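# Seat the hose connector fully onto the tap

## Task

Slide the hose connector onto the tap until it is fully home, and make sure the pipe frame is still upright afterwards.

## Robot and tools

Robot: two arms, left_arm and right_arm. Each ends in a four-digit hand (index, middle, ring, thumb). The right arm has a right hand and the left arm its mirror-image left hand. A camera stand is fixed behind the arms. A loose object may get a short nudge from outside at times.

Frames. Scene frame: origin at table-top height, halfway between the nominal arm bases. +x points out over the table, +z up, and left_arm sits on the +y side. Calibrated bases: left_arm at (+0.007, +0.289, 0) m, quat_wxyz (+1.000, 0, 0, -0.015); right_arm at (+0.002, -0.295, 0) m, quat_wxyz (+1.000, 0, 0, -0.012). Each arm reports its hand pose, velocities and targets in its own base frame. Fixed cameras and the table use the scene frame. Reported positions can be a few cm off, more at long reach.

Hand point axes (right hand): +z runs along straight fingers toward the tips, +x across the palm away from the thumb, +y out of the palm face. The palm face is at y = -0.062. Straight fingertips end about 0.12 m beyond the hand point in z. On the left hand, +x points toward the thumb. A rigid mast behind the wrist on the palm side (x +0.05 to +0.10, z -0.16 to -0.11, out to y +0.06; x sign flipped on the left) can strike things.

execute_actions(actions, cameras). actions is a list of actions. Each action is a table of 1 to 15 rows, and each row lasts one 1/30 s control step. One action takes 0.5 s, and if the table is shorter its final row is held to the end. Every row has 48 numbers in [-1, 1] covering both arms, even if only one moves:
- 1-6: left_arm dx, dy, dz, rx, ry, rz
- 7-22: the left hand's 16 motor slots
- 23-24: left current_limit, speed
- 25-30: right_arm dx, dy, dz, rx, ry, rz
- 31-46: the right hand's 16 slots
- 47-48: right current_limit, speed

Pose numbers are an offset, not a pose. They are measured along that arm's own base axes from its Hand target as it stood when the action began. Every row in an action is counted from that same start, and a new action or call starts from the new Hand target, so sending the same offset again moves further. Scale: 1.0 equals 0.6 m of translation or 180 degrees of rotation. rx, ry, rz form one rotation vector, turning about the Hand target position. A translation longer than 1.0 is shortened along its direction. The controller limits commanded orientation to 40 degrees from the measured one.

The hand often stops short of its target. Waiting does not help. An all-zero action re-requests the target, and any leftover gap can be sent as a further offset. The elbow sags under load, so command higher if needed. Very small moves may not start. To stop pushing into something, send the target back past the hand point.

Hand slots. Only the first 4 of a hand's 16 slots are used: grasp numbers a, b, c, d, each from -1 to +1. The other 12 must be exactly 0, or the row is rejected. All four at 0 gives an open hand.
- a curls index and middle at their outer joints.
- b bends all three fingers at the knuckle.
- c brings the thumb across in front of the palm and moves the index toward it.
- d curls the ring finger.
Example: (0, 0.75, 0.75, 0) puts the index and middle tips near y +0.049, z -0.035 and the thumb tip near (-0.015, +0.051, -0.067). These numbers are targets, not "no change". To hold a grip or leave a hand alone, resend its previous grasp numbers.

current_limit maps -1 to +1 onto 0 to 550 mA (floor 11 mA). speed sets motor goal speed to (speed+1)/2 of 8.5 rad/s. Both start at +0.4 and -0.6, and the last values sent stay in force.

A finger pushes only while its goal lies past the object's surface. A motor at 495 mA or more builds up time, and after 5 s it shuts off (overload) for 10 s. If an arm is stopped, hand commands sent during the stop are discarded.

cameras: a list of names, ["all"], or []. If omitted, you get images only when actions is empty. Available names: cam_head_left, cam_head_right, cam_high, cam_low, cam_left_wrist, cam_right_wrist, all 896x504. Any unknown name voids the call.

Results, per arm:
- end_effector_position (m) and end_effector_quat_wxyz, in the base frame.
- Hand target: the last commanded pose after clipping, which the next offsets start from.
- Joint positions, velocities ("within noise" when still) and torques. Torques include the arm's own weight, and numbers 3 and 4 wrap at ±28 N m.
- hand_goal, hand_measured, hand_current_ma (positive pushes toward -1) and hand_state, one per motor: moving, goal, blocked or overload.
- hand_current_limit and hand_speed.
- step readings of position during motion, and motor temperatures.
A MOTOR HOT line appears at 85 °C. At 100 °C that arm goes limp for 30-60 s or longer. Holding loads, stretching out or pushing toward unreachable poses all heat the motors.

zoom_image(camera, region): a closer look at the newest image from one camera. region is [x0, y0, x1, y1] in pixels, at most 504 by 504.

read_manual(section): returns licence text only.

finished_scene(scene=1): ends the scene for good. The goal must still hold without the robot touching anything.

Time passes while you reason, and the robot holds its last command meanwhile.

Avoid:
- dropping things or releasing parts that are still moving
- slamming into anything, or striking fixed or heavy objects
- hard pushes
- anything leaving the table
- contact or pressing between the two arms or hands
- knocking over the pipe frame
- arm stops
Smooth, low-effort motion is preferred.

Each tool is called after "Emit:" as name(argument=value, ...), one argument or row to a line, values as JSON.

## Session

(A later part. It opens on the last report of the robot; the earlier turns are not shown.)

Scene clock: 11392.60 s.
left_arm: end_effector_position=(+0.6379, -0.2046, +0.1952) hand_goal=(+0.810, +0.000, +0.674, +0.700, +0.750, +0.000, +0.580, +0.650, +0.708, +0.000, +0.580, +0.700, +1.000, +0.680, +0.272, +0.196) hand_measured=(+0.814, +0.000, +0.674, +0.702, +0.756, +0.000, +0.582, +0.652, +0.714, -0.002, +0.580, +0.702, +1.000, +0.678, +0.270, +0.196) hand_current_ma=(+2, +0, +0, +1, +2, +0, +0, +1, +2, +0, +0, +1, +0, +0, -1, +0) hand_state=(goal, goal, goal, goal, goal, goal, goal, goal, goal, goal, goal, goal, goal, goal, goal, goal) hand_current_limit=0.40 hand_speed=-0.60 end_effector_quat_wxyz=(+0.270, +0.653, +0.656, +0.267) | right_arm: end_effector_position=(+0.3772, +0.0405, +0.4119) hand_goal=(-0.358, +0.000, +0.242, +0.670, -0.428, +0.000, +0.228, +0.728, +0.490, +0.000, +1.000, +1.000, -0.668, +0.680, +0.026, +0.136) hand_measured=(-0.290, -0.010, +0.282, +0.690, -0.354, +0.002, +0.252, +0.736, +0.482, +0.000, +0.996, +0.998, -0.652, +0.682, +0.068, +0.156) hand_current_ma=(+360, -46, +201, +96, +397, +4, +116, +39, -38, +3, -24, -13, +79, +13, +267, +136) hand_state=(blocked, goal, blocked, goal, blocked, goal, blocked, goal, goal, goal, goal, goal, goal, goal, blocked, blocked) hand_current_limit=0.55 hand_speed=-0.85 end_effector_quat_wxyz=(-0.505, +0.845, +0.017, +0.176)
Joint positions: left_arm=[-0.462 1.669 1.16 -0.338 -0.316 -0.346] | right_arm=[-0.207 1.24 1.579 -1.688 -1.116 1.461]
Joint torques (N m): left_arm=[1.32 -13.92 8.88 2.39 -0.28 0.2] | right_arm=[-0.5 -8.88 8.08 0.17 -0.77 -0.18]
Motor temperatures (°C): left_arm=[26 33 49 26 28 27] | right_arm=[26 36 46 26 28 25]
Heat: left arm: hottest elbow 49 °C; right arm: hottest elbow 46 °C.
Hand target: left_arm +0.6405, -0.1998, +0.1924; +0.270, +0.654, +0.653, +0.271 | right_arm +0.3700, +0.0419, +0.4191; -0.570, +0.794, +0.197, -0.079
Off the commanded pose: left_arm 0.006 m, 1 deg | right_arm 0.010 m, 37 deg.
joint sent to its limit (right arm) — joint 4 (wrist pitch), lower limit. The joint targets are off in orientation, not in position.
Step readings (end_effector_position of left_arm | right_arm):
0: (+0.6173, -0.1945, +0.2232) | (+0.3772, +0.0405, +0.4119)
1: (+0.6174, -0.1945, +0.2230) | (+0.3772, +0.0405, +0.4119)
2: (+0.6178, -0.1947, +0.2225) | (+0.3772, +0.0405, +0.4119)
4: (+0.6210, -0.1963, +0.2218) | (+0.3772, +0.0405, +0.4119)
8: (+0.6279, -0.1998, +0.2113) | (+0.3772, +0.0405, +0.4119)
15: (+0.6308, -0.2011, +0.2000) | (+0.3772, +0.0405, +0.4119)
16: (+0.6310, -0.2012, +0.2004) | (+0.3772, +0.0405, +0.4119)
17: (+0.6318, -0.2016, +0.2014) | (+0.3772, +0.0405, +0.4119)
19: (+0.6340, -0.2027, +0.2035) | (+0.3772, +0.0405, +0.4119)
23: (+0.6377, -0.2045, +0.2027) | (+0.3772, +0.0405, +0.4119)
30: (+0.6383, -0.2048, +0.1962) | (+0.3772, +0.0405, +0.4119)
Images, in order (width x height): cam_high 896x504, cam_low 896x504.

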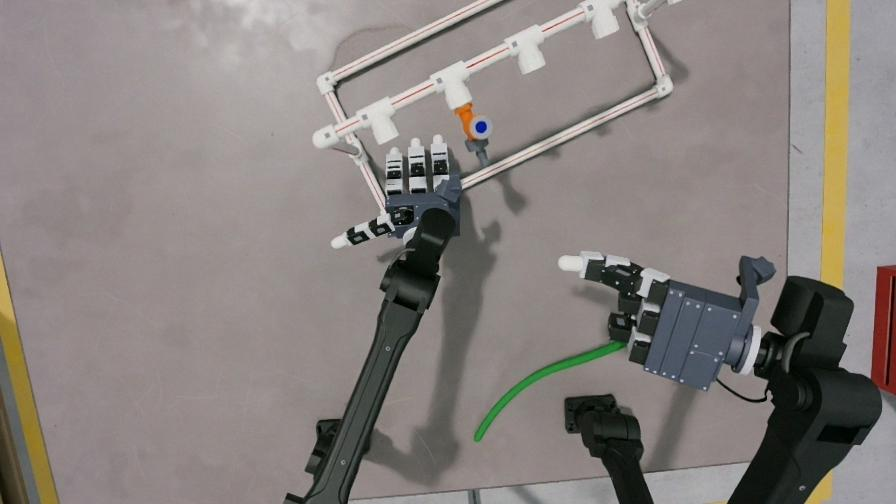

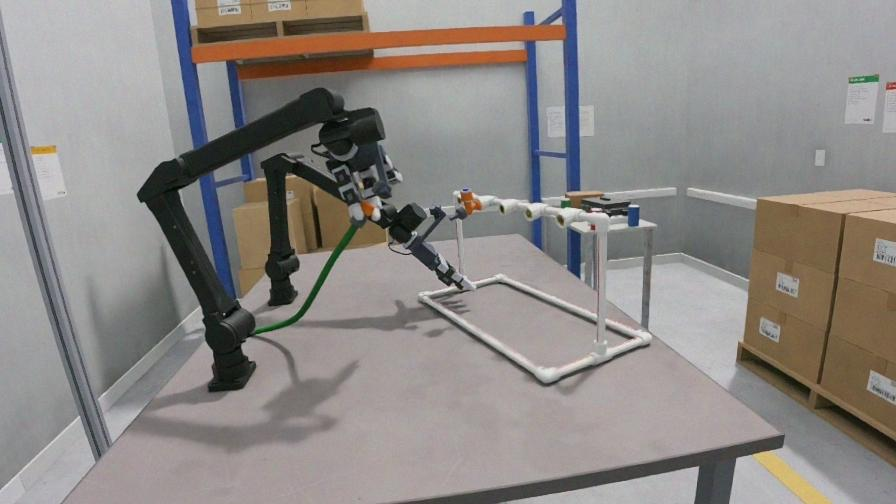

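Emit:
execute_actions(
  actions=[
    [[-0.03,0.02,-0.045,0,0,0,0,0,-0.17,0,0,0,0,0,0,0,0,0,0,0,0,0,0.4,-0.6,0,0,0,0,0,0,0.15,0.56,0.82,-0.8,0,0,0,0,0,0,0,0,0,0,0,0,0.55,-0.85]],
    [[-0.01,0.02,-0.02,0,0,0,0,0,-0.17,0,0,0,0,0,0,0,0,0,0,0,0,0,0.4,-0.6,0,0,0,0,0,0,0.15,0.56,0.82,-0.8,0,0,0,0,0,0,0,0,0,0,0,0,0.55,-0.85]],
  ],
  cameras=["cam_high","cam_low"],
)

Scene clock: 11414.30 s.
left_arm: end_effector_position=(+0.6163, -0.1860, +0.1539) hand_goal=(+0.810, +0.000, +0.674, +0.700, +0.750, +0.000, +0.580, +0.650, +0.708, +0.000, +0.580, +0.700, +1.000, +0.680, +0.272, +0.196) hand_measured=(+0.812, -0.012, +0.674, +0.702, +0.756, +0.000, +0.582, +0.652, +0.714, -0.002, +0.580, +0.702, +1.000, +0.678, +0.270, +0.196) hand_current_ma=(+0, -6, +0, +0, +3, +0, +0, +1, +2, +0, +0, +1, +0, +0, -1, +0) hand_state=(goal, goal, goal, goal, goal, goal, goal, goal, goal, goal, goal, goal, goal, goal, goal, goal) hand_current_limit=0.40 hand_speed=-0.60 end_effector_quat_wxyz=(+0.271, +0.655, +0.653, +0.267) | right_arm: end_effector_position=(+0.3772, +0.0405, +0.4119) hand_goal=(-0.358, +0.000, +0.242, +0.670, -0.428, +0.000, +0.228, +0.728, +0.490, +0.000, +1.000, +1.000, -0.668, +0.680, +0.026, +0.136) hand_measured=(-0.290, -0.010, +0.282, +0.690, -0.354, +0.002, +0.252, +0.736, +0.482, +0.000, +0.996, +0.998, -0.652, +0.682, +0.068, +0.156) hand_current_ma=(+360, -46, +201, +96, +397, +4, +116, +39, -38, +3, -24, -13, +79, +13, +267, +136) hand_state=(blocked, goal, blocked, goal, blocked, goal, blocked, goal, goal, goal, goal, goal, goal, goal, blocked, blocked) hand_current_limit=0.55 hand_speed=-0.85 end_effector_quat_wxyz=(-0.505, +0.845, +0.017, +0.176)
Joint positions: left_arm=[-0.446 1.665 1.025 -0.201 -0.302 -0.327] | right_arm=[-0.207 1.24 1.579 -1.688 -1.116 1.461]
Joint torques (N m): left_arm=[2.2 -13.86 7.64 2.24 -0.19 0.16] | right_arm=[-0.5 -8.82 8.09 0.17 -0.78 -0.17]
Heat: left arm: hottest elbow 46 °C; right arm: hottest elbow 45 °C.
Hand target: left_arm +0.6165, -0.1758, +0.1533; +0.270, +0.654, +0.653, +0.271 | right_arm +0.3700, +0.0419, +0.4191; -0.570, +0.794, +0.197, -0.079
Off the commanded pose: left_arm 0.010 m, 1 deg | right_arm 0.010 m, 37 deg.
joint sent to its limit (right arm) — joint 4 (wrist pitch), lower limit. The joint targets are off in orientation, not in position.
Step readings (end_effector_position of left_arm | right_arm):
0: (+0.6379, -0.2046, +0.1954) | (+0.3772, +0.0405, +0.4119)
1: (+0.6379, -0.2046, +0.1953) | (+0.3772, +0.0405, +0.4119)
2: (+0.6374, -0.2041, +0.1941) | (+0.3772, +0.0405, +0.4119)
4: (+0.6345, -0.2020, +0.1886) | (+0.3772, +0.0405, +0.4119)
8: (+0.6217, -0.1944, +0.1647) | (+0.3772, +0.0405, +0.4119)
15: (+0.6189, -0.1916, +0.1591) | (+0.3772, +0.0405, +0.4119)
16: (+0.6192, -0.1915, +0.1595) | (+0.3772, +0.0405, +0.4119)
17: (+0.6194, -0.1909, +0.1594) | (+0.3772, +0.0405, +0.4119)
19: (+0.6195, -0.1886, +0.1580) | (+0.3772, +0.0405, +0.4119)
23: (+0.6164, -0.1859, +0.1539) | (+0.3772, +0.0405, +0.4119)
30: (+0.6163, -0.1860, +0.1539) | (+0.3772, +0.0405, +0.4119)
Images, in order (width x height): cam_high 896x504, cam_low 896x504.

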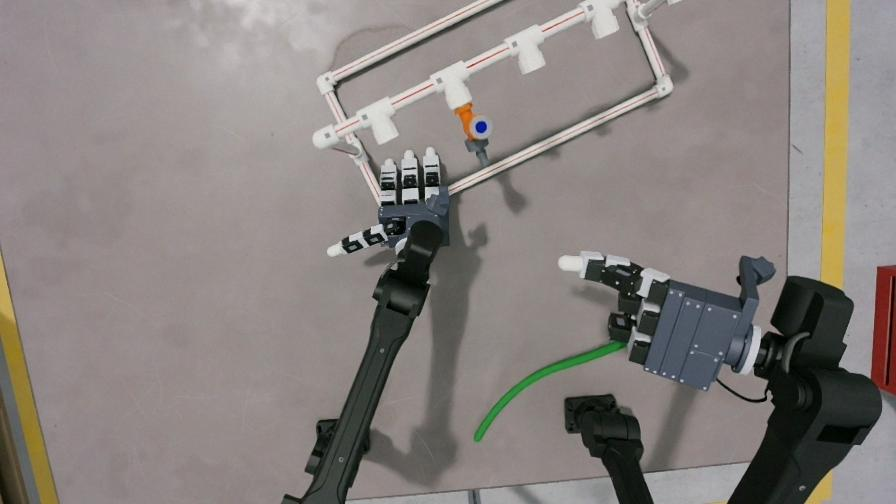

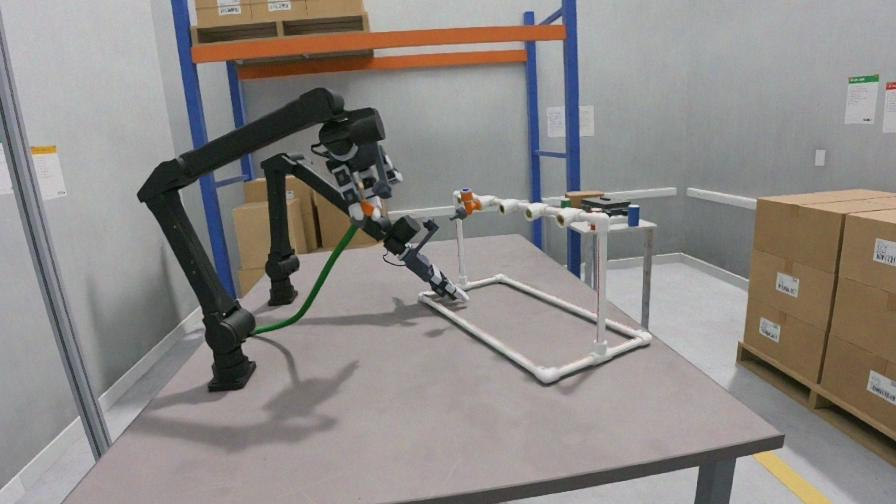

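Emit:
execute_actions(
  actions=[
    [[0,0.035,0.0,0,0,0,0,0,-0.17,0,0,0,0,0,0,0,0,0,0,0,0,0,0.6,-0.6,0,0,0,0,0,0,0.15,0.56,0.82,-0.8,0,0,0,0,0,0,0,0,0,0,0,0,0.55,-0.85]],
    [[0,0.035,0.0,0,0,0,0,0,-0.17,0,0,0,0,0,0,0,0,0,0,0,0,0,0.6,-0.6,0,0,0,0,0,0,0.15,0.56,0.82,-0.8,0,0,0,0,0,0,0,0,0,0,0,0,0.55,-0.85]],
  ],
  cameras=["cam_high"],
)

Scene clock: 11421.53 s.
left_arm: end_effector_position=(+0.6192, -0.1477, +0.1575) hand_goal=(+0.810, +0.000, +0.674, +0.700, +0.750, +0.000, +0.580, +0.650, +0.708, +0.000, +0.580, +0.700, +1.000, +0.680, +0.272, +0.196) hand_measured=(+0.802, -0.030, +0.672, +0.698, +0.756, +0.000, +0.582, +0.652, +0.714, -0.002, +0.580, +0.702, +1.000, +0.678, +0.270, +0.196) hand_current_ma=(-4, -27, -1, +0, +3, +0, +0, +1, +2, +0, +0, +1, +0, +0, -1, +0) hand_state=(goal, blocked, goal, goal, goal, goal, goal, goal, goal, goal, goal, goal, goal, goal, goal, goal) hand_current_limit=0.60 hand_speed=-0.60 end_effector_quat_wxyz=(+0.278, +0.655, +0.651, +0.265) | right_arm: end_effector_position=(+0.3772, +0.0405, +0.4119) hand_goal=(-0.358, +0.000, +0.242, +0.670, -0.428, +0.000, +0.228, +0.728, +0.490, +0.000, +1.000, +1.000, -0.668, +0.680, +0.026, +0.136) hand_measured=(-0.290, -0.010, +0.282, +0.690, -0.354, +0.002, +0.252, +0.736, +0.482, +0.000, +0.996, +0.998, -0.652, +0.682, +0.068, +0.156) hand_current_ma=(+360, -46, +201, +96, +397, +4, +116, +39, -38, +3, -24, -13, +79, +13, +267, +136) hand_state=(blocked, goal, blocked, goal, blocked, goal, blocked, goal, goal, goal, goal, goal, goal, goal, blocked, blocked) hand_current_limit=0.55 hand_speed=-0.85 end_effector_quat_wxyz=(-0.505, +0.845, +0.017, +0.176)
Joint positions: left_arm=[-0.365 1.629 0.979 -0.162 -0.236 -0.263] | right_arm=[-0.207 1.24 1.579 -1.688 -1.116 1.461]
Joint torques (N m): left_arm=[2.08 -13.04 7.31 2.17 -0.52 0.17] | right_arm=[-0.5 -8.82 8.09 0.16 -0.78 -0.18]
Heat: left arm: hottest elbow 45 °C; right arm: hottest elbow 45 °C.
Hand target: left_arm +0.6165, -0.1338, +0.1535; +0.270, +0.654, +0.653, +0.271 | right_arm +0.3700, +0.0419, +0.4191; -0.570, +0.794, +0.197, -0.079
Off the commanded pose: left_arm 0.015 m, 1 deg | right_arm 0.010 m, 37 deg.
joint sent to its limit (right arm) — joint 4 (wrist pitch), lower limit. The joint targets are off in orientation, not in position.
Step readings (end_effector_position of left_arm | right_arm):
0: (+0.6163, -0.1861, +0.1540) | (+0.3772, +0.0405, +0.4119)
1: (+0.6163, -0.1859, +0.1540) | (+0.3772, +0.0405, +0.4119)
2: (+0.6161, -0.1856, +0.1538) | (+0.3772, +0.0405, +0.4119)
4: (+0.6157, -0.1834, +0.1539) | (+0.3772, +0.0405, +0.4119)
8: (+0.6168, -0.1705, +0.1531) | (+0.3772, +0.0405, +0.4119)
15: (+0.6187, -0.1636, +0.1531) | (+0.3772, +0.0405, +0.4119)
16: (+0.6187, -0.1638, +0.1530) | (+0.3772, +0.0405, +0.4119)
17: (+0.6185, -0.1637, +0.1527) | (+0.3772, +0.0405, +0.4119)
19: (+0.6178, -0.1623, +0.1527) | (+0.3772, +0.0405, +0.4119)
23: (+0.6182, -0.1564, +0.1559) | (+0.3772, +0.0405, +0.4119)
30: (+0.6192, -0.1475, +0.1576) | (+0.3772, +0.0405, +0.4119)
Images, in order (width x height): cam_high 896x504.

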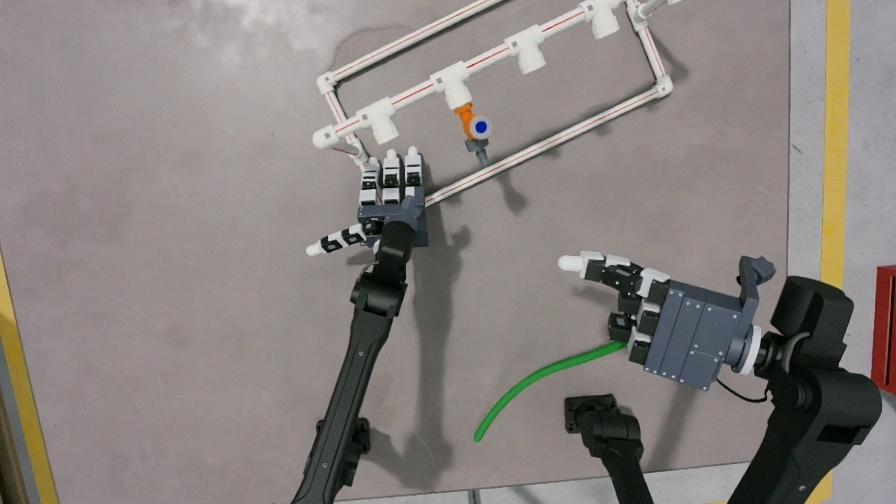

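Emit:
execute_actions(
  actions=[
    [[0,0.035,-0.015,0,0,0,0,0,-0.17,0,0,0,0,0,0,0,0,0,0,0,0,0,0.7,-0.6,0,0,0,0,0,0,0.15,0.56,0.82,-0.8,0,0,0,0,0,0,0,0,0,0,0,0,0.55,-0.85]],
  ],
  cameras=["cam_high","cam_low"],
)

Scene clock: 11431.30 s.
left_arm: end_effector_position=(+0.6192, -0.1390, +0.1576) hand_goal=(+0.810, +0.000, +0.674, +0.700, +0.750, +0.000, +0.580, +0.650, +0.708, +0.000, +0.580, +0.700, +1.000, +0.680, +0.272, +0.196) hand_measured=(+0.802, -0.046, +0.676, +0.702, +0.756, +0.000, +0.582, +0.652, +0.714, -0.002, +0.580, +0.702, +1.000, +0.678, +0.270, +0.196) hand_current_ma=(-4, -56, +0, +0, +3, +0, +0, +1, +2, +0, +0, +1, +0, +0, -1, +0) hand_state=(goal, blocked, goal, goal, goal, goal, goal, goal, goal, goal, goal, goal, goal, goal, goal, goal) hand_current_limit=0.70 hand_speed=-0.60 end_effector_quat_wxyz=(+0.291, +0.659, +0.642, +0.263) | right_arm: end_effector_position=(+0.3772, +0.0405, +0.4119) hand_goal=(-0.358, +0.000, +0.242, +0.670, -0.428, +0.000, +0.228, +0.728, +0.490, +0.000, +1.000, +1.000, -0.668, +0.680, +0.026, +0.136) hand_measured=(-0.290, -0.010, +0.282, +0.690, -0.354, +0.002, +0.252, +0.736, +0.482, +0.000, +0.996, +0.998, -0.652, +0.682, +0.068, +0.156) hand_current_ma=(+360, -46, +201, +96, +397, +4, +116, +39, -38, +3, -24, -13, +79, +13, +267, +136) hand_state=(blocked, goal, blocked, goal, blocked, goal, blocked, goal, goal, goal, goal, goal, goal, goal, blocked, blocked) hand_current_limit=0.55 hand_speed=-0.85 end_effector_quat_wxyz=(-0.505, +0.845, +0.017, +0.176)
Joint positions: left_arm=[-0.338 1.619 0.953 -0.119 -0.198 -0.231] | right_arm=[-0.207 1.24 1.579 -1.688 -1.116 1.461]
Joint torques (N m): left_arm=[3.25 -12.51 6.87 1.95 -0.76 0.19] | right_arm=[-0.5 -8.82 8.1 0.17 -0.78 -0.17]
Motor temperatures (°C): left_arm=[26 33 43 26 28 27] | right_arm=[26 36 45 26 28 25]
Heat: left arm: hottest elbow 43 °C; right arm: hottest elbow 45 °C.
Hand target: left_arm +0.6166, -0.1129, +0.1445; +0.270, +0.654, +0.653, +0.271 | right_arm +0.3700, +0.0419, +0.4191; -0.570, +0.794, +0.197, -0.079
Off the commanded pose: left_arm 0.029 m, 3 deg | right_arm 0.010 m, 37 deg.
joint sent to its limit (right arm) — joint 4 (wrist pitch), lower limit. The joint targets are off in orientation, not in position.
Step readings (end_effector_position of left_arm | right_arm):
0: (+0.6192, -0.1477, +0.1575) | (+0.3772, +0.0405, +0.4119)
1: (+0.6193, -0.1476, +0.1575) | (+0.3772, +0.0405, +0.4119)
2: (+0.6190, -0.1476, +0.1570) | (+0.3772, +0.0405, +0.4119)
4: (+0.6186, -0.1460, +0.1569) | (+0.3772, +0.0405, +0.4119)
8: (+0.6183, -0.1420, +0.1576) | (+0.3772, +0.0405, +0.4119)
15: (+0.6192, -0.1388, +0.1576) | (+0.3772, +0.0405, +0.4119)
Images, in order (width x height): cam_high 896x504, cam_low 896x504.

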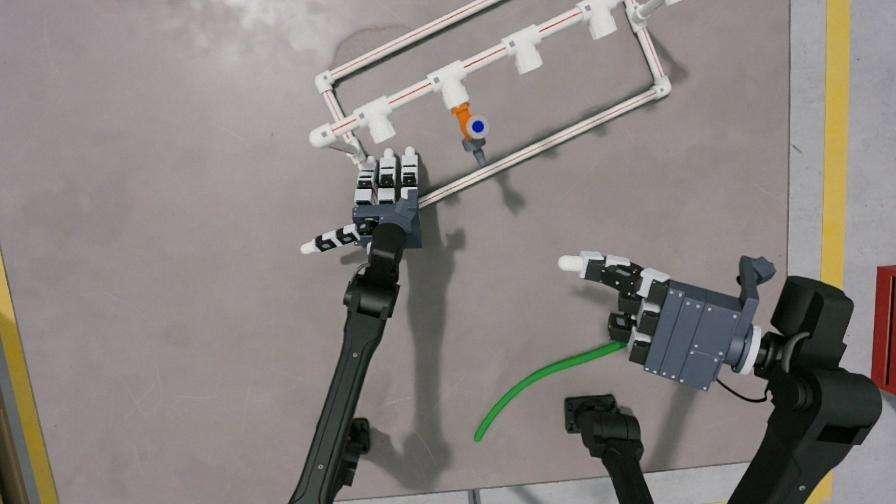

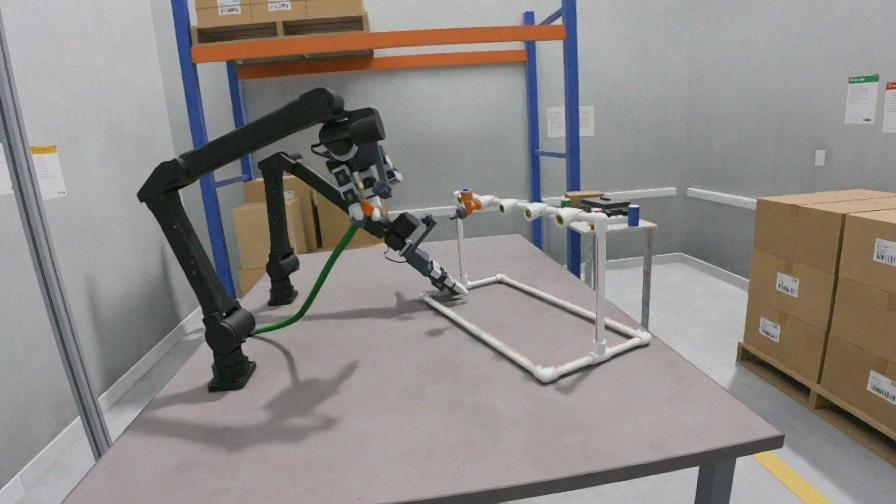

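Emit:
execute_actions(
  actions=[
    [[-0.085,-0.06,0.01,0,0,0,0,0,-0.17,0,0,0,0,0,0,0,0,0,0,0,0,0,0.7,-0.6,0,0,0,0,0,0,0.15,0.56,0.82,-0.8,0,0,0,0,0,0,0,0,0,0,0,0,0.55,-0.85]],
    [[0,0.05,-0.005,0,0,0,0,0,-0.17,0,0,0,0,0,0,0,0,0,0,0,0,0,0.7,-0.6,0,0,0,0,0,0,0.15,0.56,0.82,-0.8,0,0,0,0,0,0,0,0,0,0,0,0,0.55,-0.85]],
  ],
  cameras=["cam_high","cam_low"],
)

Scene clock: 11442.33 s.
left_arm: end_effector_position=(+0.5701, -0.1398, +0.1551) hand_goal=(+0.810, +0.000, +0.674, +0.700, +0.750, +0.000, +0.580, +0.650, +0.708, +0.000, +0.580, +0.700, +1.000, +0.680, +0.272, +0.196) hand_measured=(+0.774, -0.046, +0.656, +0.690, +0.756, +0.000, +0.582, +0.652, +0.714, -0.002, +0.580, +0.702, +1.000, +0.678, +0.270, +0.196) hand_current_ma=(-49, -54, -15, -5, +3, +0, +0, +1, +2, +0, +0, +1, +0, +0, -1, +0) hand_state=(blocked, blocked, goal, goal, goal, goal, goal, goal, goal, goal, goal, goal, goal, goal, goal, goal) hand_current_limit=0.70 hand_speed=-0.60 end_effector_quat_wxyz=(+0.286, +0.658, +0.645, +0.264) | right_arm: end_effector_position=(+0.3772, +0.0405, +0.4119) hand_goal=(-0.358, +0.000, +0.242, +0.670, -0.428, +0.000, +0.228, +0.728, +0.490, +0.000, +1.000, +1.000, -0.668, +0.680, +0.026, +0.136) hand_measured=(-0.290, -0.010, +0.282, +0.690, -0.354, +0.002, +0.252, +0.736, +0.482, +0.000, +0.996, +0.998, -0.652, +0.682, +0.068, +0.156) hand_current_ma=(+360, -46, +201, +96, +397, +4, +116, +39, -38, +3, -24, -13, +79, +13, +267, +136) hand_state=(blocked, goal, blocked, goal, blocked, goal, blocked, goal, goal, goal, goal, goal, goal, goal, blocked, blocked) hand_current_limit=0.55 hand_speed=-0.85 end_effector_quat_wxyz=(-0.505, +0.845, +0.017, +0.176)
Joint positions: left_arm=[-0.383 1.519 0.829 -0.109 -0.236 -0.266] | right_arm=[-0.207 1.24 1.579 -1.688 -1.116 1.461]
Joint torques (N m): left_arm=[2.78 -11.63 6.79 1.63 -0.7 0.15] | right_arm=[-0.5 -8.88 8.08 0.16 -0.78 -0.18]
Heat: left arm: hottest elbow 43 °C; right arm: hottest elbow 45 °C.
Hand target: left_arm +0.5656, -0.1188, +0.1475; +0.270, +0.654, +0.653, +0.271 | right_arm +0.3700, +0.0419, +0.4191; -0.570, +0.794, +0.197, -0.079
Off the commanded pose: left_arm 0.023 m, 2 deg | right_arm 0.010 m, 37 deg.
joint sent to its limit (right arm) — joint 4 (wrist pitch), lower limit. The joint targets are off in orientation, not in position.
Step readings (end_effector_position of left_arm | right_arm):
0: (+0.6192, -0.1391, +0.1576) | (+0.3772, +0.0405, +0.4119)
1: (+0.6189, -0.1388, +0.1575) | (+0.3772, +0.0405, +0.4119)
2: (+0.6175, -0.1383, +0.1573) | (+0.3772, +0.0405, +0.4119)
4: (+0.6080, -0.1384, +0.1555) | (+0.3772, +0.0405, +0.4119)
8: (+0.5850, -0.1473, +0.1545) | (+0.3772, +0.0405, +0.4119)
15: (+0.5746, -0.1532, +0.1548) | (+0.3772, +0.0405, +0.4119)
16: (+0.5745, -0.1531, +0.1548) | (+0.3772, +0.0405, +0.4119)
17: (+0.5741, -0.1529, +0.1542) | (+0.3772, +0.0405, +0.4119)
19: (+0.5726, -0.1509, +0.1542) | (+0.3772, +0.0405, +0.4119)
23: (+0.5710, -0.1434, +0.1553) | (+0.3772, +0.0405, +0.4119)
30: (+0.5702, -0.1397, +0.1552) | (+0.3772, +0.0405, +0.4119)
Images, in order (width x height): cam_high 896x504, cam_low 896x504.

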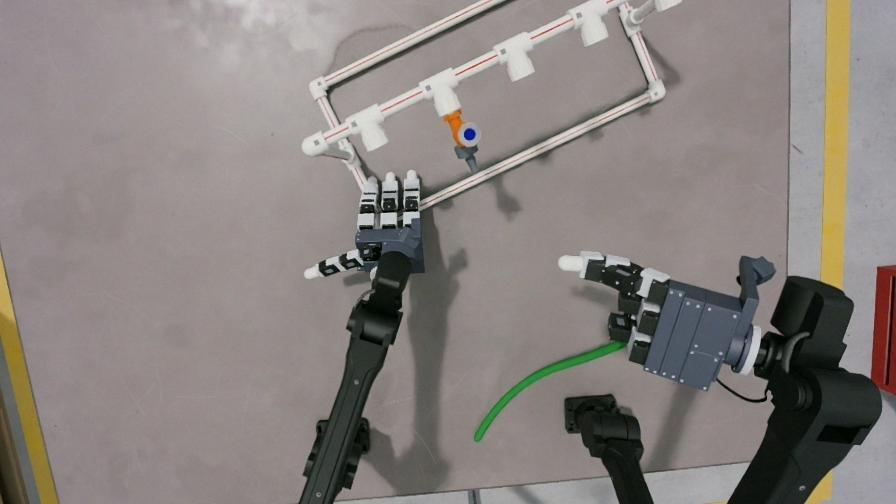

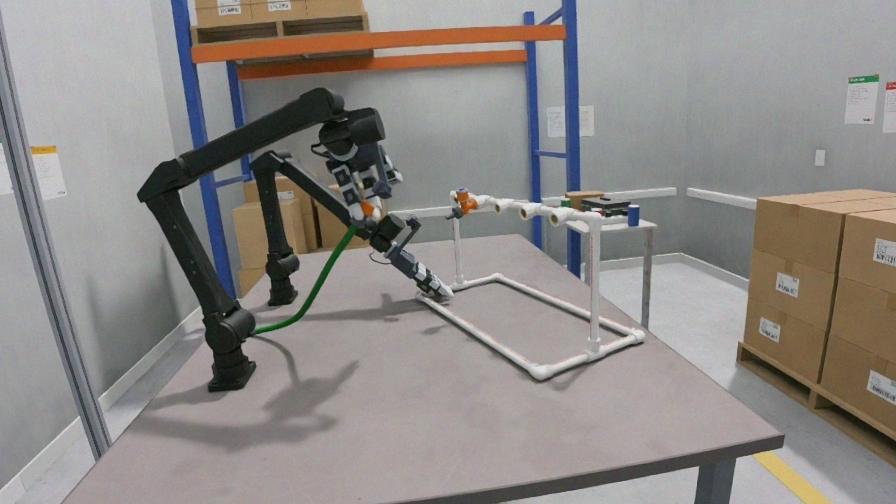

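Emit:
execute_actions(
  actions=[
    [[0,0.045,0,0,0,0,0,0,-0.17,0,0,0,0,0,0,0,0,0,0,0,0,0,0.7,-0.6,0,0,0,0,0,0,0.15,0.56,0.82,-0.8,0,0,0,0,0,0,0,0,0,0,0,0,0.55,-0.85]],
  ],
  cameras=["cam_high","cam_low"],
)

Scene clock: 11450.30 s.
left_arm: end_effector_position=(+0.5706, -0.1095, +0.1553) hand_goal=(+0.810, +0.000, +0.674, +0.700, +0.750, +0.000, +0.580, +0.650, +0.708, +0.000, +0.580, +0.700, +1.000, +0.680, +0.272, +0.196) hand_measured=(+0.774, -0.062, +0.656, +0.690, +0.756, +0.000, +0.582, +0.652, +0.714, -0.002, +0.580, +0.702, +1.000, +0.678, +0.270, +0.196) hand_current_ma=(-49, -91, -15, -5, +3, +0, +0, +1, +2, +0, +0, +1, +0, +0, -1, +0) hand_state=(blocked, blocked, goal, goal, goal, goal, goal, goal, goal, goal, goal, goal, goal, goal, goal, goal) hand_current_limit=0.70 hand_speed=-0.60 end_effector_quat_wxyz=(+0.285, +0.657, +0.646, +0.264) | right_arm: end_effector_position=(+0.3772, +0.0405, +0.4119) hand_goal=(-0.358, +0.000, +0.242, +0.670, -0.428, +0.000, +0.228, +0.728, +0.490, +0.000, +1.000, +1.000, -0.668, +0.680, +0.026, +0.136) hand_measured=(-0.290, -0.010, +0.282, +0.690, -0.354, +0.002, +0.252, +0.736, +0.482, +0.000, +0.996, +0.998, -0.652, +0.682, +0.068, +0.156) hand_current_ma=(+360, -46, +201, +96, +397, +4, +116, +39, -38, +3, -24, -13, +79, +13, +267, +136) hand_state=(blocked, goal, blocked, goal, blocked, goal, blocked, goal, goal, goal, goal, goal, goal, goal, blocked, blocked) hand_current_limit=0.55 hand_speed=-0.85 end_effector_quat_wxyz=(-0.505, +0.845, +0.017, +0.176)
Joint positions: left_arm=[-0.315 1.495 0.801 -0.097 -0.192 -0.22] | right_arm=[-0.207 1.24 1.579 -1.688 -1.116 1.461]
Joint torques (N m): left_arm=[2.67 -11.11 6.82 1.81 -0.67 0.18] | right_arm=[-0.5 -8.88 8.09 0.16 -0.77 -0.17]
Heat: left arm: hottest elbow 42 °C; right arm: hottest elbow 45 °C.
Hand target: left_arm +0.5656, -0.0917, +0.1474; +0.270, +0.654, +0.653, +0.271 | right_arm +0.3700, +0.0419, +0.4191; -0.570, +0.794, +0.197, -0.079
Off the commanded pose: left_arm 0.020 m, 2 deg | right_arm 0.010 m, 37 deg.
joint sent to its limit (right arm) — joint 4 (wrist pitch), lower limit. The joint targets are off in orientation, not in position.
Step readings (end_effector_position of left_arm | right_arm):
0: (+0.5701, -0.1400, +0.1551) | (+0.3772, +0.0405, +0.4119)
1: (+0.5702, -0.1399, +0.1551) | (+0.3772, +0.0405, +0.4119)
2: (+0.5701, -0.1395, +0.1550) | (+0.3772, +0.0405, +0.4119)
4: (+0.5696, -0.1363, +0.1555) | (+0.3772, +0.0405, +0.4119)
8: (+0.5694, -0.1231, +0.1556) | (+0.3772, +0.0405, +0.4119)
15: (+0.5705, -0.1091, +0.1552) | (+0.3772, +0.0405, +0.4119)
Images, in order (width x height): cam_high 896x504, cam_low 896x504.

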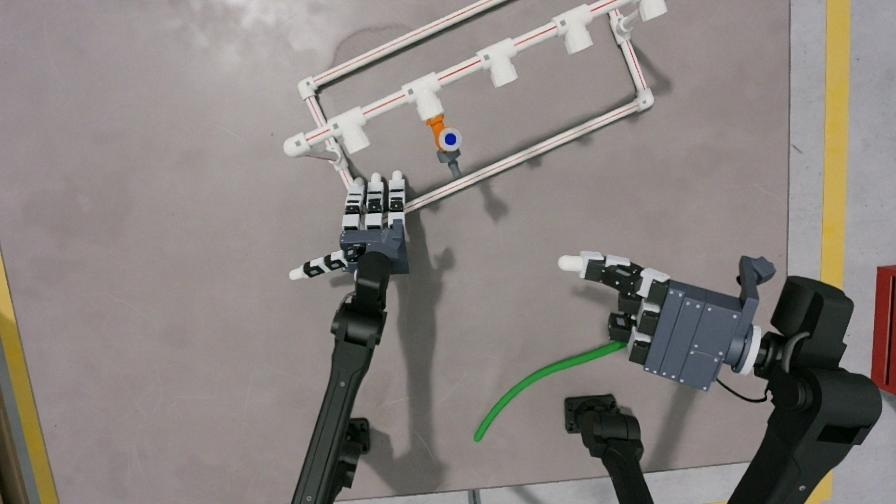

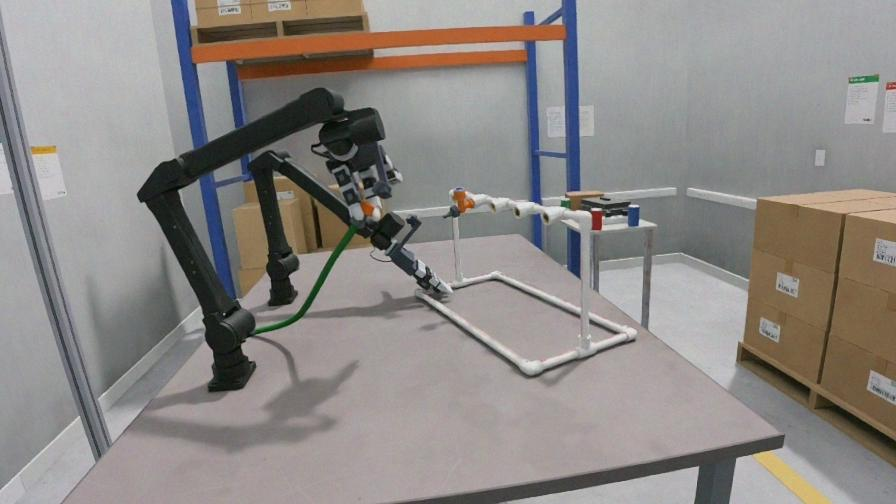

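Emit:
execute_actions(
  actions=[
    [[0,-0.02,0.12,0,0,0,0,0,-0.17,0,0,0,0,0,0,0,0,0,0,0,0,0,0.5,-0.6,-0.03,-0.08,0,0,0,0,0.15,0.56,0.82,-0.8,0,0,0,0,0,0,0,0,0,0,0,0,0.55,-0.85]],
    [[-0.1,-0.02,0.06,0,0,0,0,0,-0.17,0,0,0,0,0,0,0,0,0,0,0,0,0,0.5,-0.6,-0.03,-0.08,0,0,0,0,0.15,0.56,0.82,-0.8,0,0,0,0,0,0,0,0,0,0,0,0,0.55,-0.85]],
    [[-0.1,-0.05,0.0,0,0,0,0,0,-0.17,0,0,0,0,0,0,0,0,0,0,0,0,0,0.5,-0.6,0,0,0,0,0,0,0.15,0.56,0.82,-0.8,0,0,0,0,0,0,0,0,0,0,0,0,0.55,-0.85]],
  ],
  cameras=["cam_high","cam_low"],
)

Scene clock: 11510.13 s.
left_arm: end_effector_position=(+0.4503, -0.1454, +0.2564) hand_goal=(+0.810, +0.000, +0.674, +0.700, +0.750, +0.000, +0.580, +0.650, +0.708, +0.000, +0.580, +0.700, +1.000, +0.680, +0.272, +0.196) hand_measured=(+0.814, -0.002, +0.672, +0.698, +0.756, +0.000, +0.582, +0.652, +0.714, -0.002, +0.580, +0.702, +1.000, +0.678, +0.270, +0.196) hand_current_ma=(+2, +0, +0, -1, +3, +0, +0, +1, +3, +0, +0, +1, +0, +0, -1, +0) hand_state=(goal, goal, goal, goal, goal, goal, goal, goal, goal, goal, goal, goal, goal, goal, goal, goal) hand_current_limit=0.50 hand_speed=-0.60 end_effector_quat_wxyz=(+0.269, +0.656, +0.650, +0.273) | right_arm: end_effector_position=(+0.3388, -0.0562, +0.4132) hand_goal=(-0.358, +0.000, +0.242, +0.670, -0.428, +0.000, +0.228, +0.728, +0.490, +0.000, +1.000, +1.000, -0.668, +0.680, +0.026, +0.136) hand_measured=(-0.290, -0.008, +0.282, +0.690, -0.354, +0.002, +0.252, +0.736, +0.482, +0.000, +0.996, +0.998, -0.652, +0.682, +0.068, +0.156) hand_current_ma=(+360, -37, +196, +96, +397, +9, +116, +39, -38, +3, -24, -13, +79, +13, +267, +136) hand_state=(blocked, goal, blocked, goal, blocked, goal, blocked, goal, goal, goal, goal, goal, goal, goal, blocked, blocked) hand_current_limit=0.55 hand_speed=-0.85 end_effector_quat_wxyz=(-0.412, +0.870, -0.047, +0.267)
Joint positions: left_arm=[-0.559 1.086 0.76 -0.54 -0.387 -0.405] | right_arm=[-0.455 1.114 1.508 -1.688 -1.002 1.375]
Joint torques (N m): left_arm=[-0.32 -7.24 9.48 1.43 -0.52 -0.12] | right_arm=[-0.44 -6.65 8.23 0.29 -0.65 -0.26]
Heat: left arm: hottest elbow 40 °C; right arm: hottest elbow 45 °C.
Hand target: left_arm +0.4455, -0.1458, +0.2554; +0.270, +0.654, +0.653, +0.271 | right_arm +0.3340, -0.0541, +0.4191; -0.544, +0.827, +0.137, +0.007
Off the commanded pose: left_arm 0.005 m, 1 deg | right_arm 0.008 m, 40 deg; orientation clipped; orientation clipped at the end of an earlier action of this call.
joint sent to its limit (right arm) — joint 4 (wrist pitch), lower limit. The joint targets are off in orientation, not in position.
Step readings (end_effector_position of left_arm | right_arm):
0: (+0.5706, -0.1095, +0.1553) | (+0.3772, +0.0405, +0.4119)
1: (+0.5706, -0.1095, +0.1554) | (+0.3771, +0.0404, +0.4117)
2: (+0.5693, -0.1091, +0.1552) | (+0.3766, +0.0383, +0.4110)
4: (+0.5638, -0.1077, +0.1571) | (+0.3731, +0.0313, +0.4084)
8: (+0.5503, -0.0997, +0.1744) | (+0.3632, +0.0056, +0.4077)
15: (+0.5455, -0.0970, +0.1848) | (+0.3559, -0.0049, +0.4157)
16: (+0.5451, -0.0968, +0.1841) | (+0.3557, -0.0052, +0.4158)
17: (+0.5431, -0.0967, +0.1837) | (+0.3555, -0.0078, +0.4152)
19: (+0.5360, -0.0968, +0.1887) | (+0.3528, -0.0161, +0.4128)
23: (+0.5187, -0.1082, +0.2263) | (+0.3438, -0.0446, +0.4095)
30: (+0.5044, -0.1133, +0.2537) | (+0.3386, -0.0543, +0.4135)
31: (+0.5039, -0.1127, +0.2527) | (+0.3385, -0.0545, +0.4137)
32: (+0.5019, -0.1131, +0.2520) | (+0.3385, -0.0547, +0.4137)
34: (+0.4934, -0.1160, +0.2515) | (+0.3385, -0.0551, +0.4135)
38: (+0.4646, -0.1412, +0.2505) | (+0.3386, -0.0557, +0.4133)
45: (+0.4513, -0.1480, +0.2578) | (+0.3387, -0.0561, +0.4132)
Images, in order (width x height): cam_high 896x504, cam_low 896x504.

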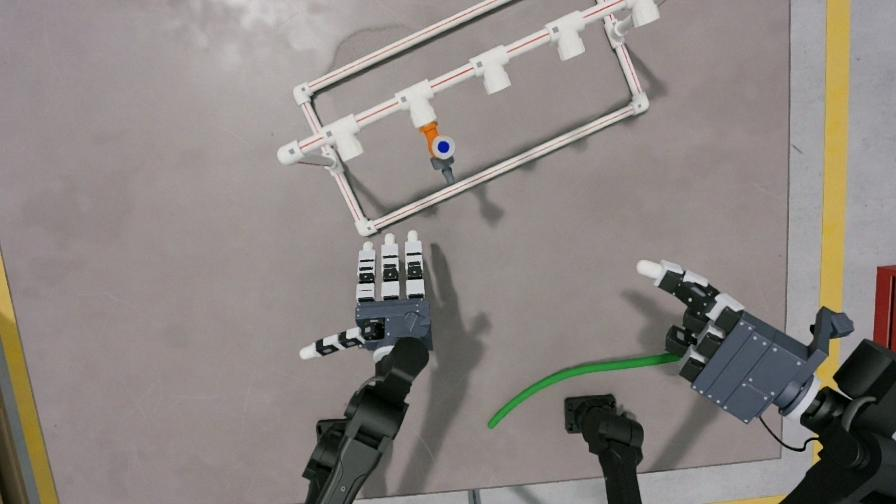

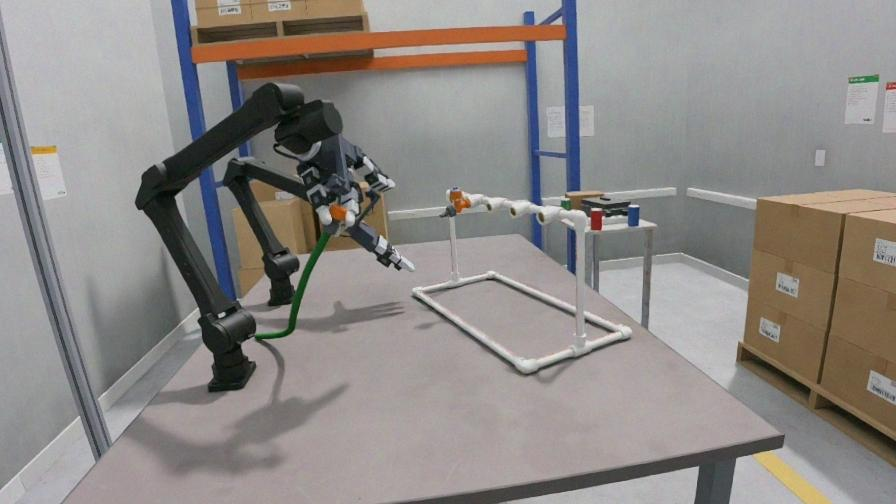

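Emit:
execute_actions(
  actions=[
    [[0.0,-0.1,0,0,0,0,0,0,-0.17,0,0,0,0,0,0,0,0,0,0,0,0,0,0.5,-0.6,0,0,0,0,0,0,0.15,0.56,0.82,-0.8,0,0,0,0,0,0,0,0,0,0,0,0,0.55,-0.85]],
    [[0.02,-0.11,0.0,0,0,0,0,0,-0.17,0,0,0,0,0,0,0,0,0,0,0,0,0,0.5,-0.6,0,0,0,0,0,0,0.15,0.56,0.82,-0.8,0,0,0,0,0,0,0,0,0,0,0,0,0.55,-0.85]],
    [[0.03,-0.11,0.0,0,0,0,0,0,-0.17,0,0,0,0,0,0,0,0,0,0,0,0,0,0.5,-0.6,0,0,0,0,0,0,0.15,0.56,0.82,-0.8,0,0,0,0,0,0,0,0,0,0,0,0,0.55,-0.85]],
  ],
  cameras=["cam_high","cam_low"],
)

Scene clock: 11544.67 s.
left_arm: end_effector_position=(+0.4605, -0.3252, +0.2241) hand_goal=(+0.810, +0.000, +0.674, +0.700, +0.750, +0.000, +0.580, +0.650, +0.708, +0.000, +0.580, +0.700, +1.000, +0.680, +0.272, +0.196) hand_measured=(+0.814, -0.002, +0.672, +0.698, +0.756, +0.000, +0.582, +0.652, +0.714, -0.002, +0.580, +0.702, +1.000, +0.678, +0.270, +0.196) hand_current_ma=(+2, +0, +0, -1, +3, +0, +0, +1, +3, +0, +0, +1, +0, +0, -1, +0) hand_state=(goal, goal, goal, goal, goal, goal, goal, goal, goal, goal, goal, goal, goal, goal, goal, goal) hand_current_limit=0.50 hand_speed=-0.60 end_effector_quat_wxyz=(+0.242, +0.672, +0.644, +0.273) | right_arm: end_effector_position=(+0.3388, -0.0564, +0.4131) hand_goal=(-0.358, +0.000, +0.242, +0.670, -0.428, +0.000, +0.228, +0.728, +0.490, +0.000, +1.000, +1.000, -0.668, +0.680, +0.026, +0.136) hand_measured=(-0.290, -0.008, +0.282, +0.690, -0.354, +0.002, +0.252, +0.736, +0.482, +0.000, +0.996, +0.998, -0.652, +0.682, +0.068, +0.156) hand_current_ma=(+360, -37, +196, +96, +397, +9, +116, +39, -38, +3, -24, -13, +79, +13, +267, +136) hand_state=(blocked, goal, blocked, goal, blocked, goal, blocked, goal, goal, goal, goal, goal, goal, goal, blocked, blocked) hand_current_limit=0.55 hand_speed=-0.85 end_effector_quat_wxyz=(-0.411, +0.870, -0.046, +0.267)
Joint positions: left_arm=[-0.893 1.498 1.078 -0.646 -0.577 -0.697] | right_arm=[-0.455 1.114 1.508 -1.688 -1.001 1.374]
Joint torques (N m): left_arm=[0.67 -11.28 15.13 1.06 -0.71 -0.14] | right_arm=[-0.38 -6.71 8.24 0.31 -0.65 -0.26]
Heat: left arm: hottest elbow 40 °C; right arm: hottest elbow 46 °C.
Hand target: left_arm +0.4756, -0.3378, +0.2553; +0.270, +0.654, +0.653, +0.271 | right_arm +0.3340, -0.0541, +0.4191; -0.544, +0.828, +0.137, +0.007
Off the commanded pose: left_arm 0.037 m, 4 deg | right_arm 0.008 m, 40 deg; orientation clipped; orientation clipped at the end of an earlier action of this call.
joint sent to its limit (right arm) — joint 4 (wrist pitch), lower limit. The joint targets are off in orientation, not in position.
Step readings (end_effector_position of left_arm | right_arm):
0: (+0.4503, -0.1453, +0.2563) | (+0.3388, -0.0562, +0.4132)
1: (+0.4502, -0.1452, +0.2564) | (+0.3388, -0.0562, +0.4132)
2: (+0.4494, -0.1449, +0.2571) | (+0.3388, -0.0562, +0.4132)
4: (+0.4448, -0.1538, +0.2551) | (+0.3388, -0.0563, +0.4132)
8: (+0.4327, -0.1895, +0.2333) | (+0.3388, -0.0563, +0.4132)
15: (+0.4290, -0.1964, +0.2151) | (+0.3388, -0.0564, +0.4131)
16: (+0.4293, -0.1960, +0.2159) | (+0.3388, -0.0564, +0.4131)
17: (+0.4297, -0.1959, +0.2172) | (+0.3388, -0.0564, +0.4131)
19: (+0.4320, -0.2051, +0.2212) | (+0.3388, -0.0564, +0.4131)
23: (+0.4377, -0.2460, +0.2255) | (+0.3388, -0.0564, +0.4131)
30: (+0.4408, -0.2617, +0.2226) | (+0.3388, -0.0564, +0.4131)
31: (+0.4407, -0.2613, +0.2224) | (+0.3388, -0.0564, +0.4131)
32: (+0.4415, -0.2614, +0.2228) | (+0.3388, -0.0564, +0.4131)
34: (+0.4470, -0.2698, +0.2251) | (+0.3388, -0.0564, +0.4131)
38: (+0.4577, -0.3077, +0.2265) | (+0.3388, -0.0564, +0.4131)
45: (+0.4597, -0.3252, +0.2214) | (+0.3388, -0.0564, +0.4131)
Images, in order (width x height): cam_high 896x504, cam_low 896x504.

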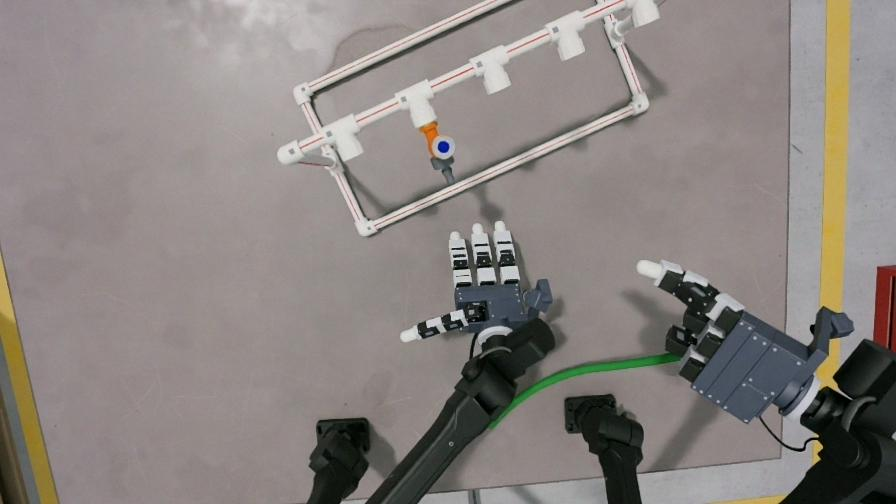

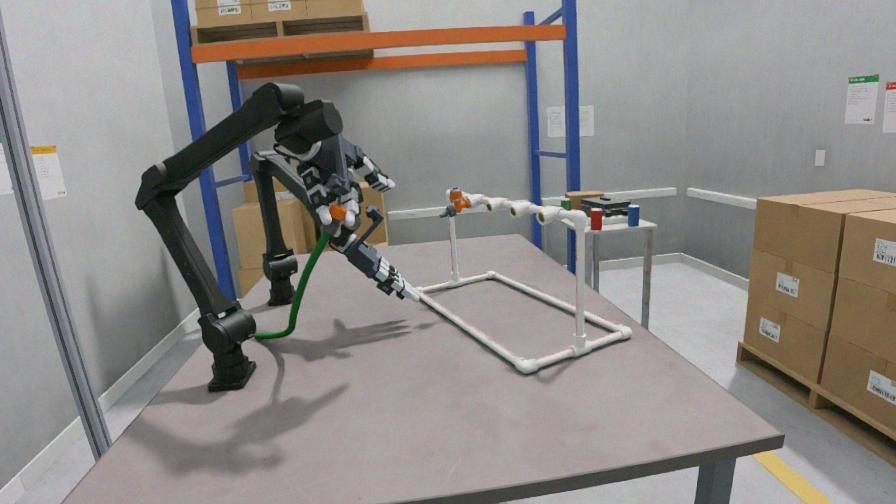

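Emit:
execute_actions(
  actions=[
    [[0.09,-0.03,0.03,0,0,0,0,0,-0.17,0,0,0,0,0,0,0,0,0,0,0,0,0,0.5,-0.6,0,0,0,0,0,0,0.15,0.56,0.82,-0.8,0,0,0,0,0,0,0,0,0,0,0,0,0.55,-0.85]],
    [[0.09,-0.03,0.015,0,0,0,0,0,-0.17,0,0,0,0,0,0,0,0,0,0,0,0,0,0.5,-0.6,0,0,0,0,0,0,0.15,0.56,0.82,-0.8,0,0,0,0,0,0,0,0,0,0,0,0,0.55,-0.85]],
  ],
  cameras=["cam_high","cam_low"],
)

Scene clock: 11553.30 s.
left_arm: end_effector_position=(+0.5675, -0.3596, +0.2490) hand_goal=(+0.810, +0.000, +0.674, +0.700, +0.750, +0.000, +0.580, +0.650, +0.708, +0.000, +0.580, +0.700, +1.000, +0.680, +0.272, +0.196) hand_measured=(+0.816, -0.002, +0.674, +0.698, +0.756, +0.000, +0.582, +0.652, +0.714, -0.002, +0.580, +0.702, +1.000, +0.678, +0.270, +0.196) hand_current_ma=(+2, +0, +0, -1, +3, +0, +0, +1, +3, +0, +0, +1, +0, +0, -1, +0) hand_state=(goal, goal, goal, goal, goal, goal, goal, goal, goal, goal, goal, goal, goal, goal, goal, goal) hand_current_limit=0.50 hand_speed=-0.60 end_effector_quat_wxyz=(+0.245, +0.660, +0.657, +0.269) | right_arm: end_effector_position=(+0.3388, -0.0564, +0.4131) hand_goal=(-0.358, +0.000, +0.242, +0.670, -0.428, +0.000, +0.228, +0.728, +0.490, +0.000, +1.000, +1.000, -0.668, +0.680, +0.026, +0.136) hand_measured=(-0.290, -0.008, +0.282, +0.690, -0.354, +0.002, +0.252, +0.736, +0.482, +0.000, +0.996, +0.998, -0.652, +0.682, +0.068, +0.156) hand_current_ma=(+360, -37, +196, +96, +397, +9, +116, +39, -38, +3, -24, -13, +79, +13, +267, +136) hand_state=(blocked, goal, blocked, goal, blocked, goal, blocked, goal, goal, goal, goal, goal, goal, goal, blocked, blocked) hand_current_limit=0.55 hand_speed=-0.85 end_effector_quat_wxyz=(-0.411, +0.870, -0.046, +0.267)
Joint positions: left_arm=[-0.783 1.715 1.411 -0.708 -0.523 -0.625] | right_arm=[-0.455 1.114 1.508 -1.688 -1.001 1.374]
Joint torques (N m): left_arm=[0.91 -14.27 15.86 1.17 -0.5 0.19] | right_arm=[-0.44 -6.65 8.23 0.31 -0.65 -0.26]
Heat: left arm: hottest elbow 44 °C; right arm: hottest elbow 46 °C.
Hand target: left_arm +0.5836, -0.3737, +0.2825; +0.270, +0.654, +0.653, +0.271 | right_arm +0.3340, -0.0541, +0.4191; -0.544, +0.828, +0.137, +0.007
Off the commanded pose: left_arm 0.040 m, 3 deg | right_arm 0.008 m, 40 deg; orientation clipped; orientation clipped at the end of an earlier action of this call.
joint sent to its limit (right arm) — joint 4 (wrist pitch), lower limit. The joint targets are off in orientation, not in position.
Step readings (end_effector_position of left_arm | right_arm):
0: (+0.4604, -0.3252, +0.2241) | (+0.3388, -0.0564, +0.4131)
1: (+0.4606, -0.3254, +0.2245) | (+0.3388, -0.0564, +0.4131)
2: (+0.4621, -0.3257, +0.2247) | (+0.3388, -0.0564, +0.4131)
4: (+0.4699, -0.3302, +0.2273) | (+0.3388, -0.0564, +0.4131)
8: (+0.4977, -0.3380, +0.2402) | (+0.3388, -0.0564, +0.4131)
15: (+0.5135, -0.3393, +0.2457) | (+0.3388, -0.0564, +0.4131)
16: (+0.5137, -0.3399, +0.2449) | (+0.3388, -0.0564, +0.4131)
17: (+0.5154, -0.3413, +0.2439) | (+0.3388, -0.0564, +0.4131)
19: (+0.5238, -0.3482, +0.2438) | (+0.3388, -0.0564, +0.4131)
23: (+0.5504, -0.3597, +0.2482) | (+0.3388, -0.0564, +0.4131)
30: (+0.5663, -0.3580, +0.2474) | (+0.3388, -0.0564, +0.4131)
Images, in order (width x height): cam_high 896x504, cam_low 896x504.

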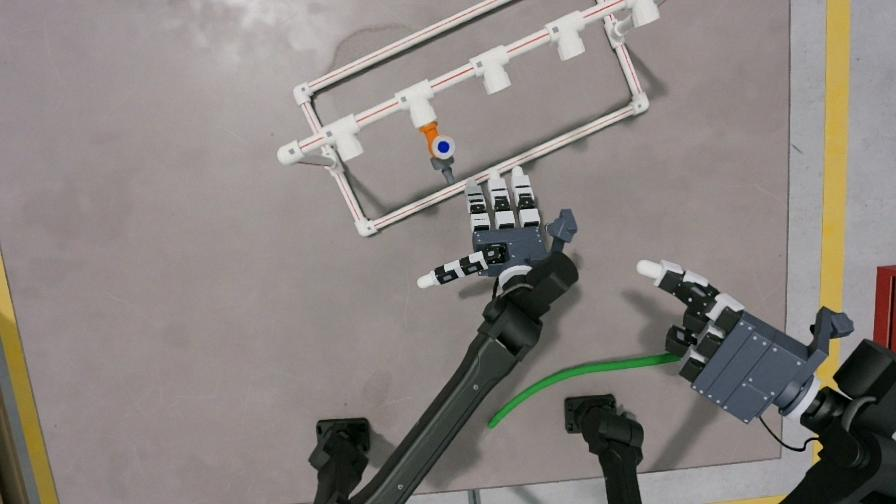

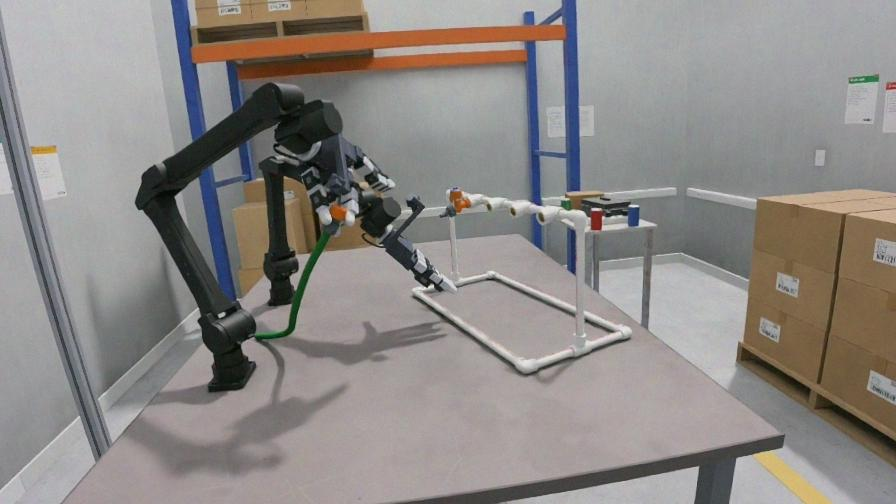

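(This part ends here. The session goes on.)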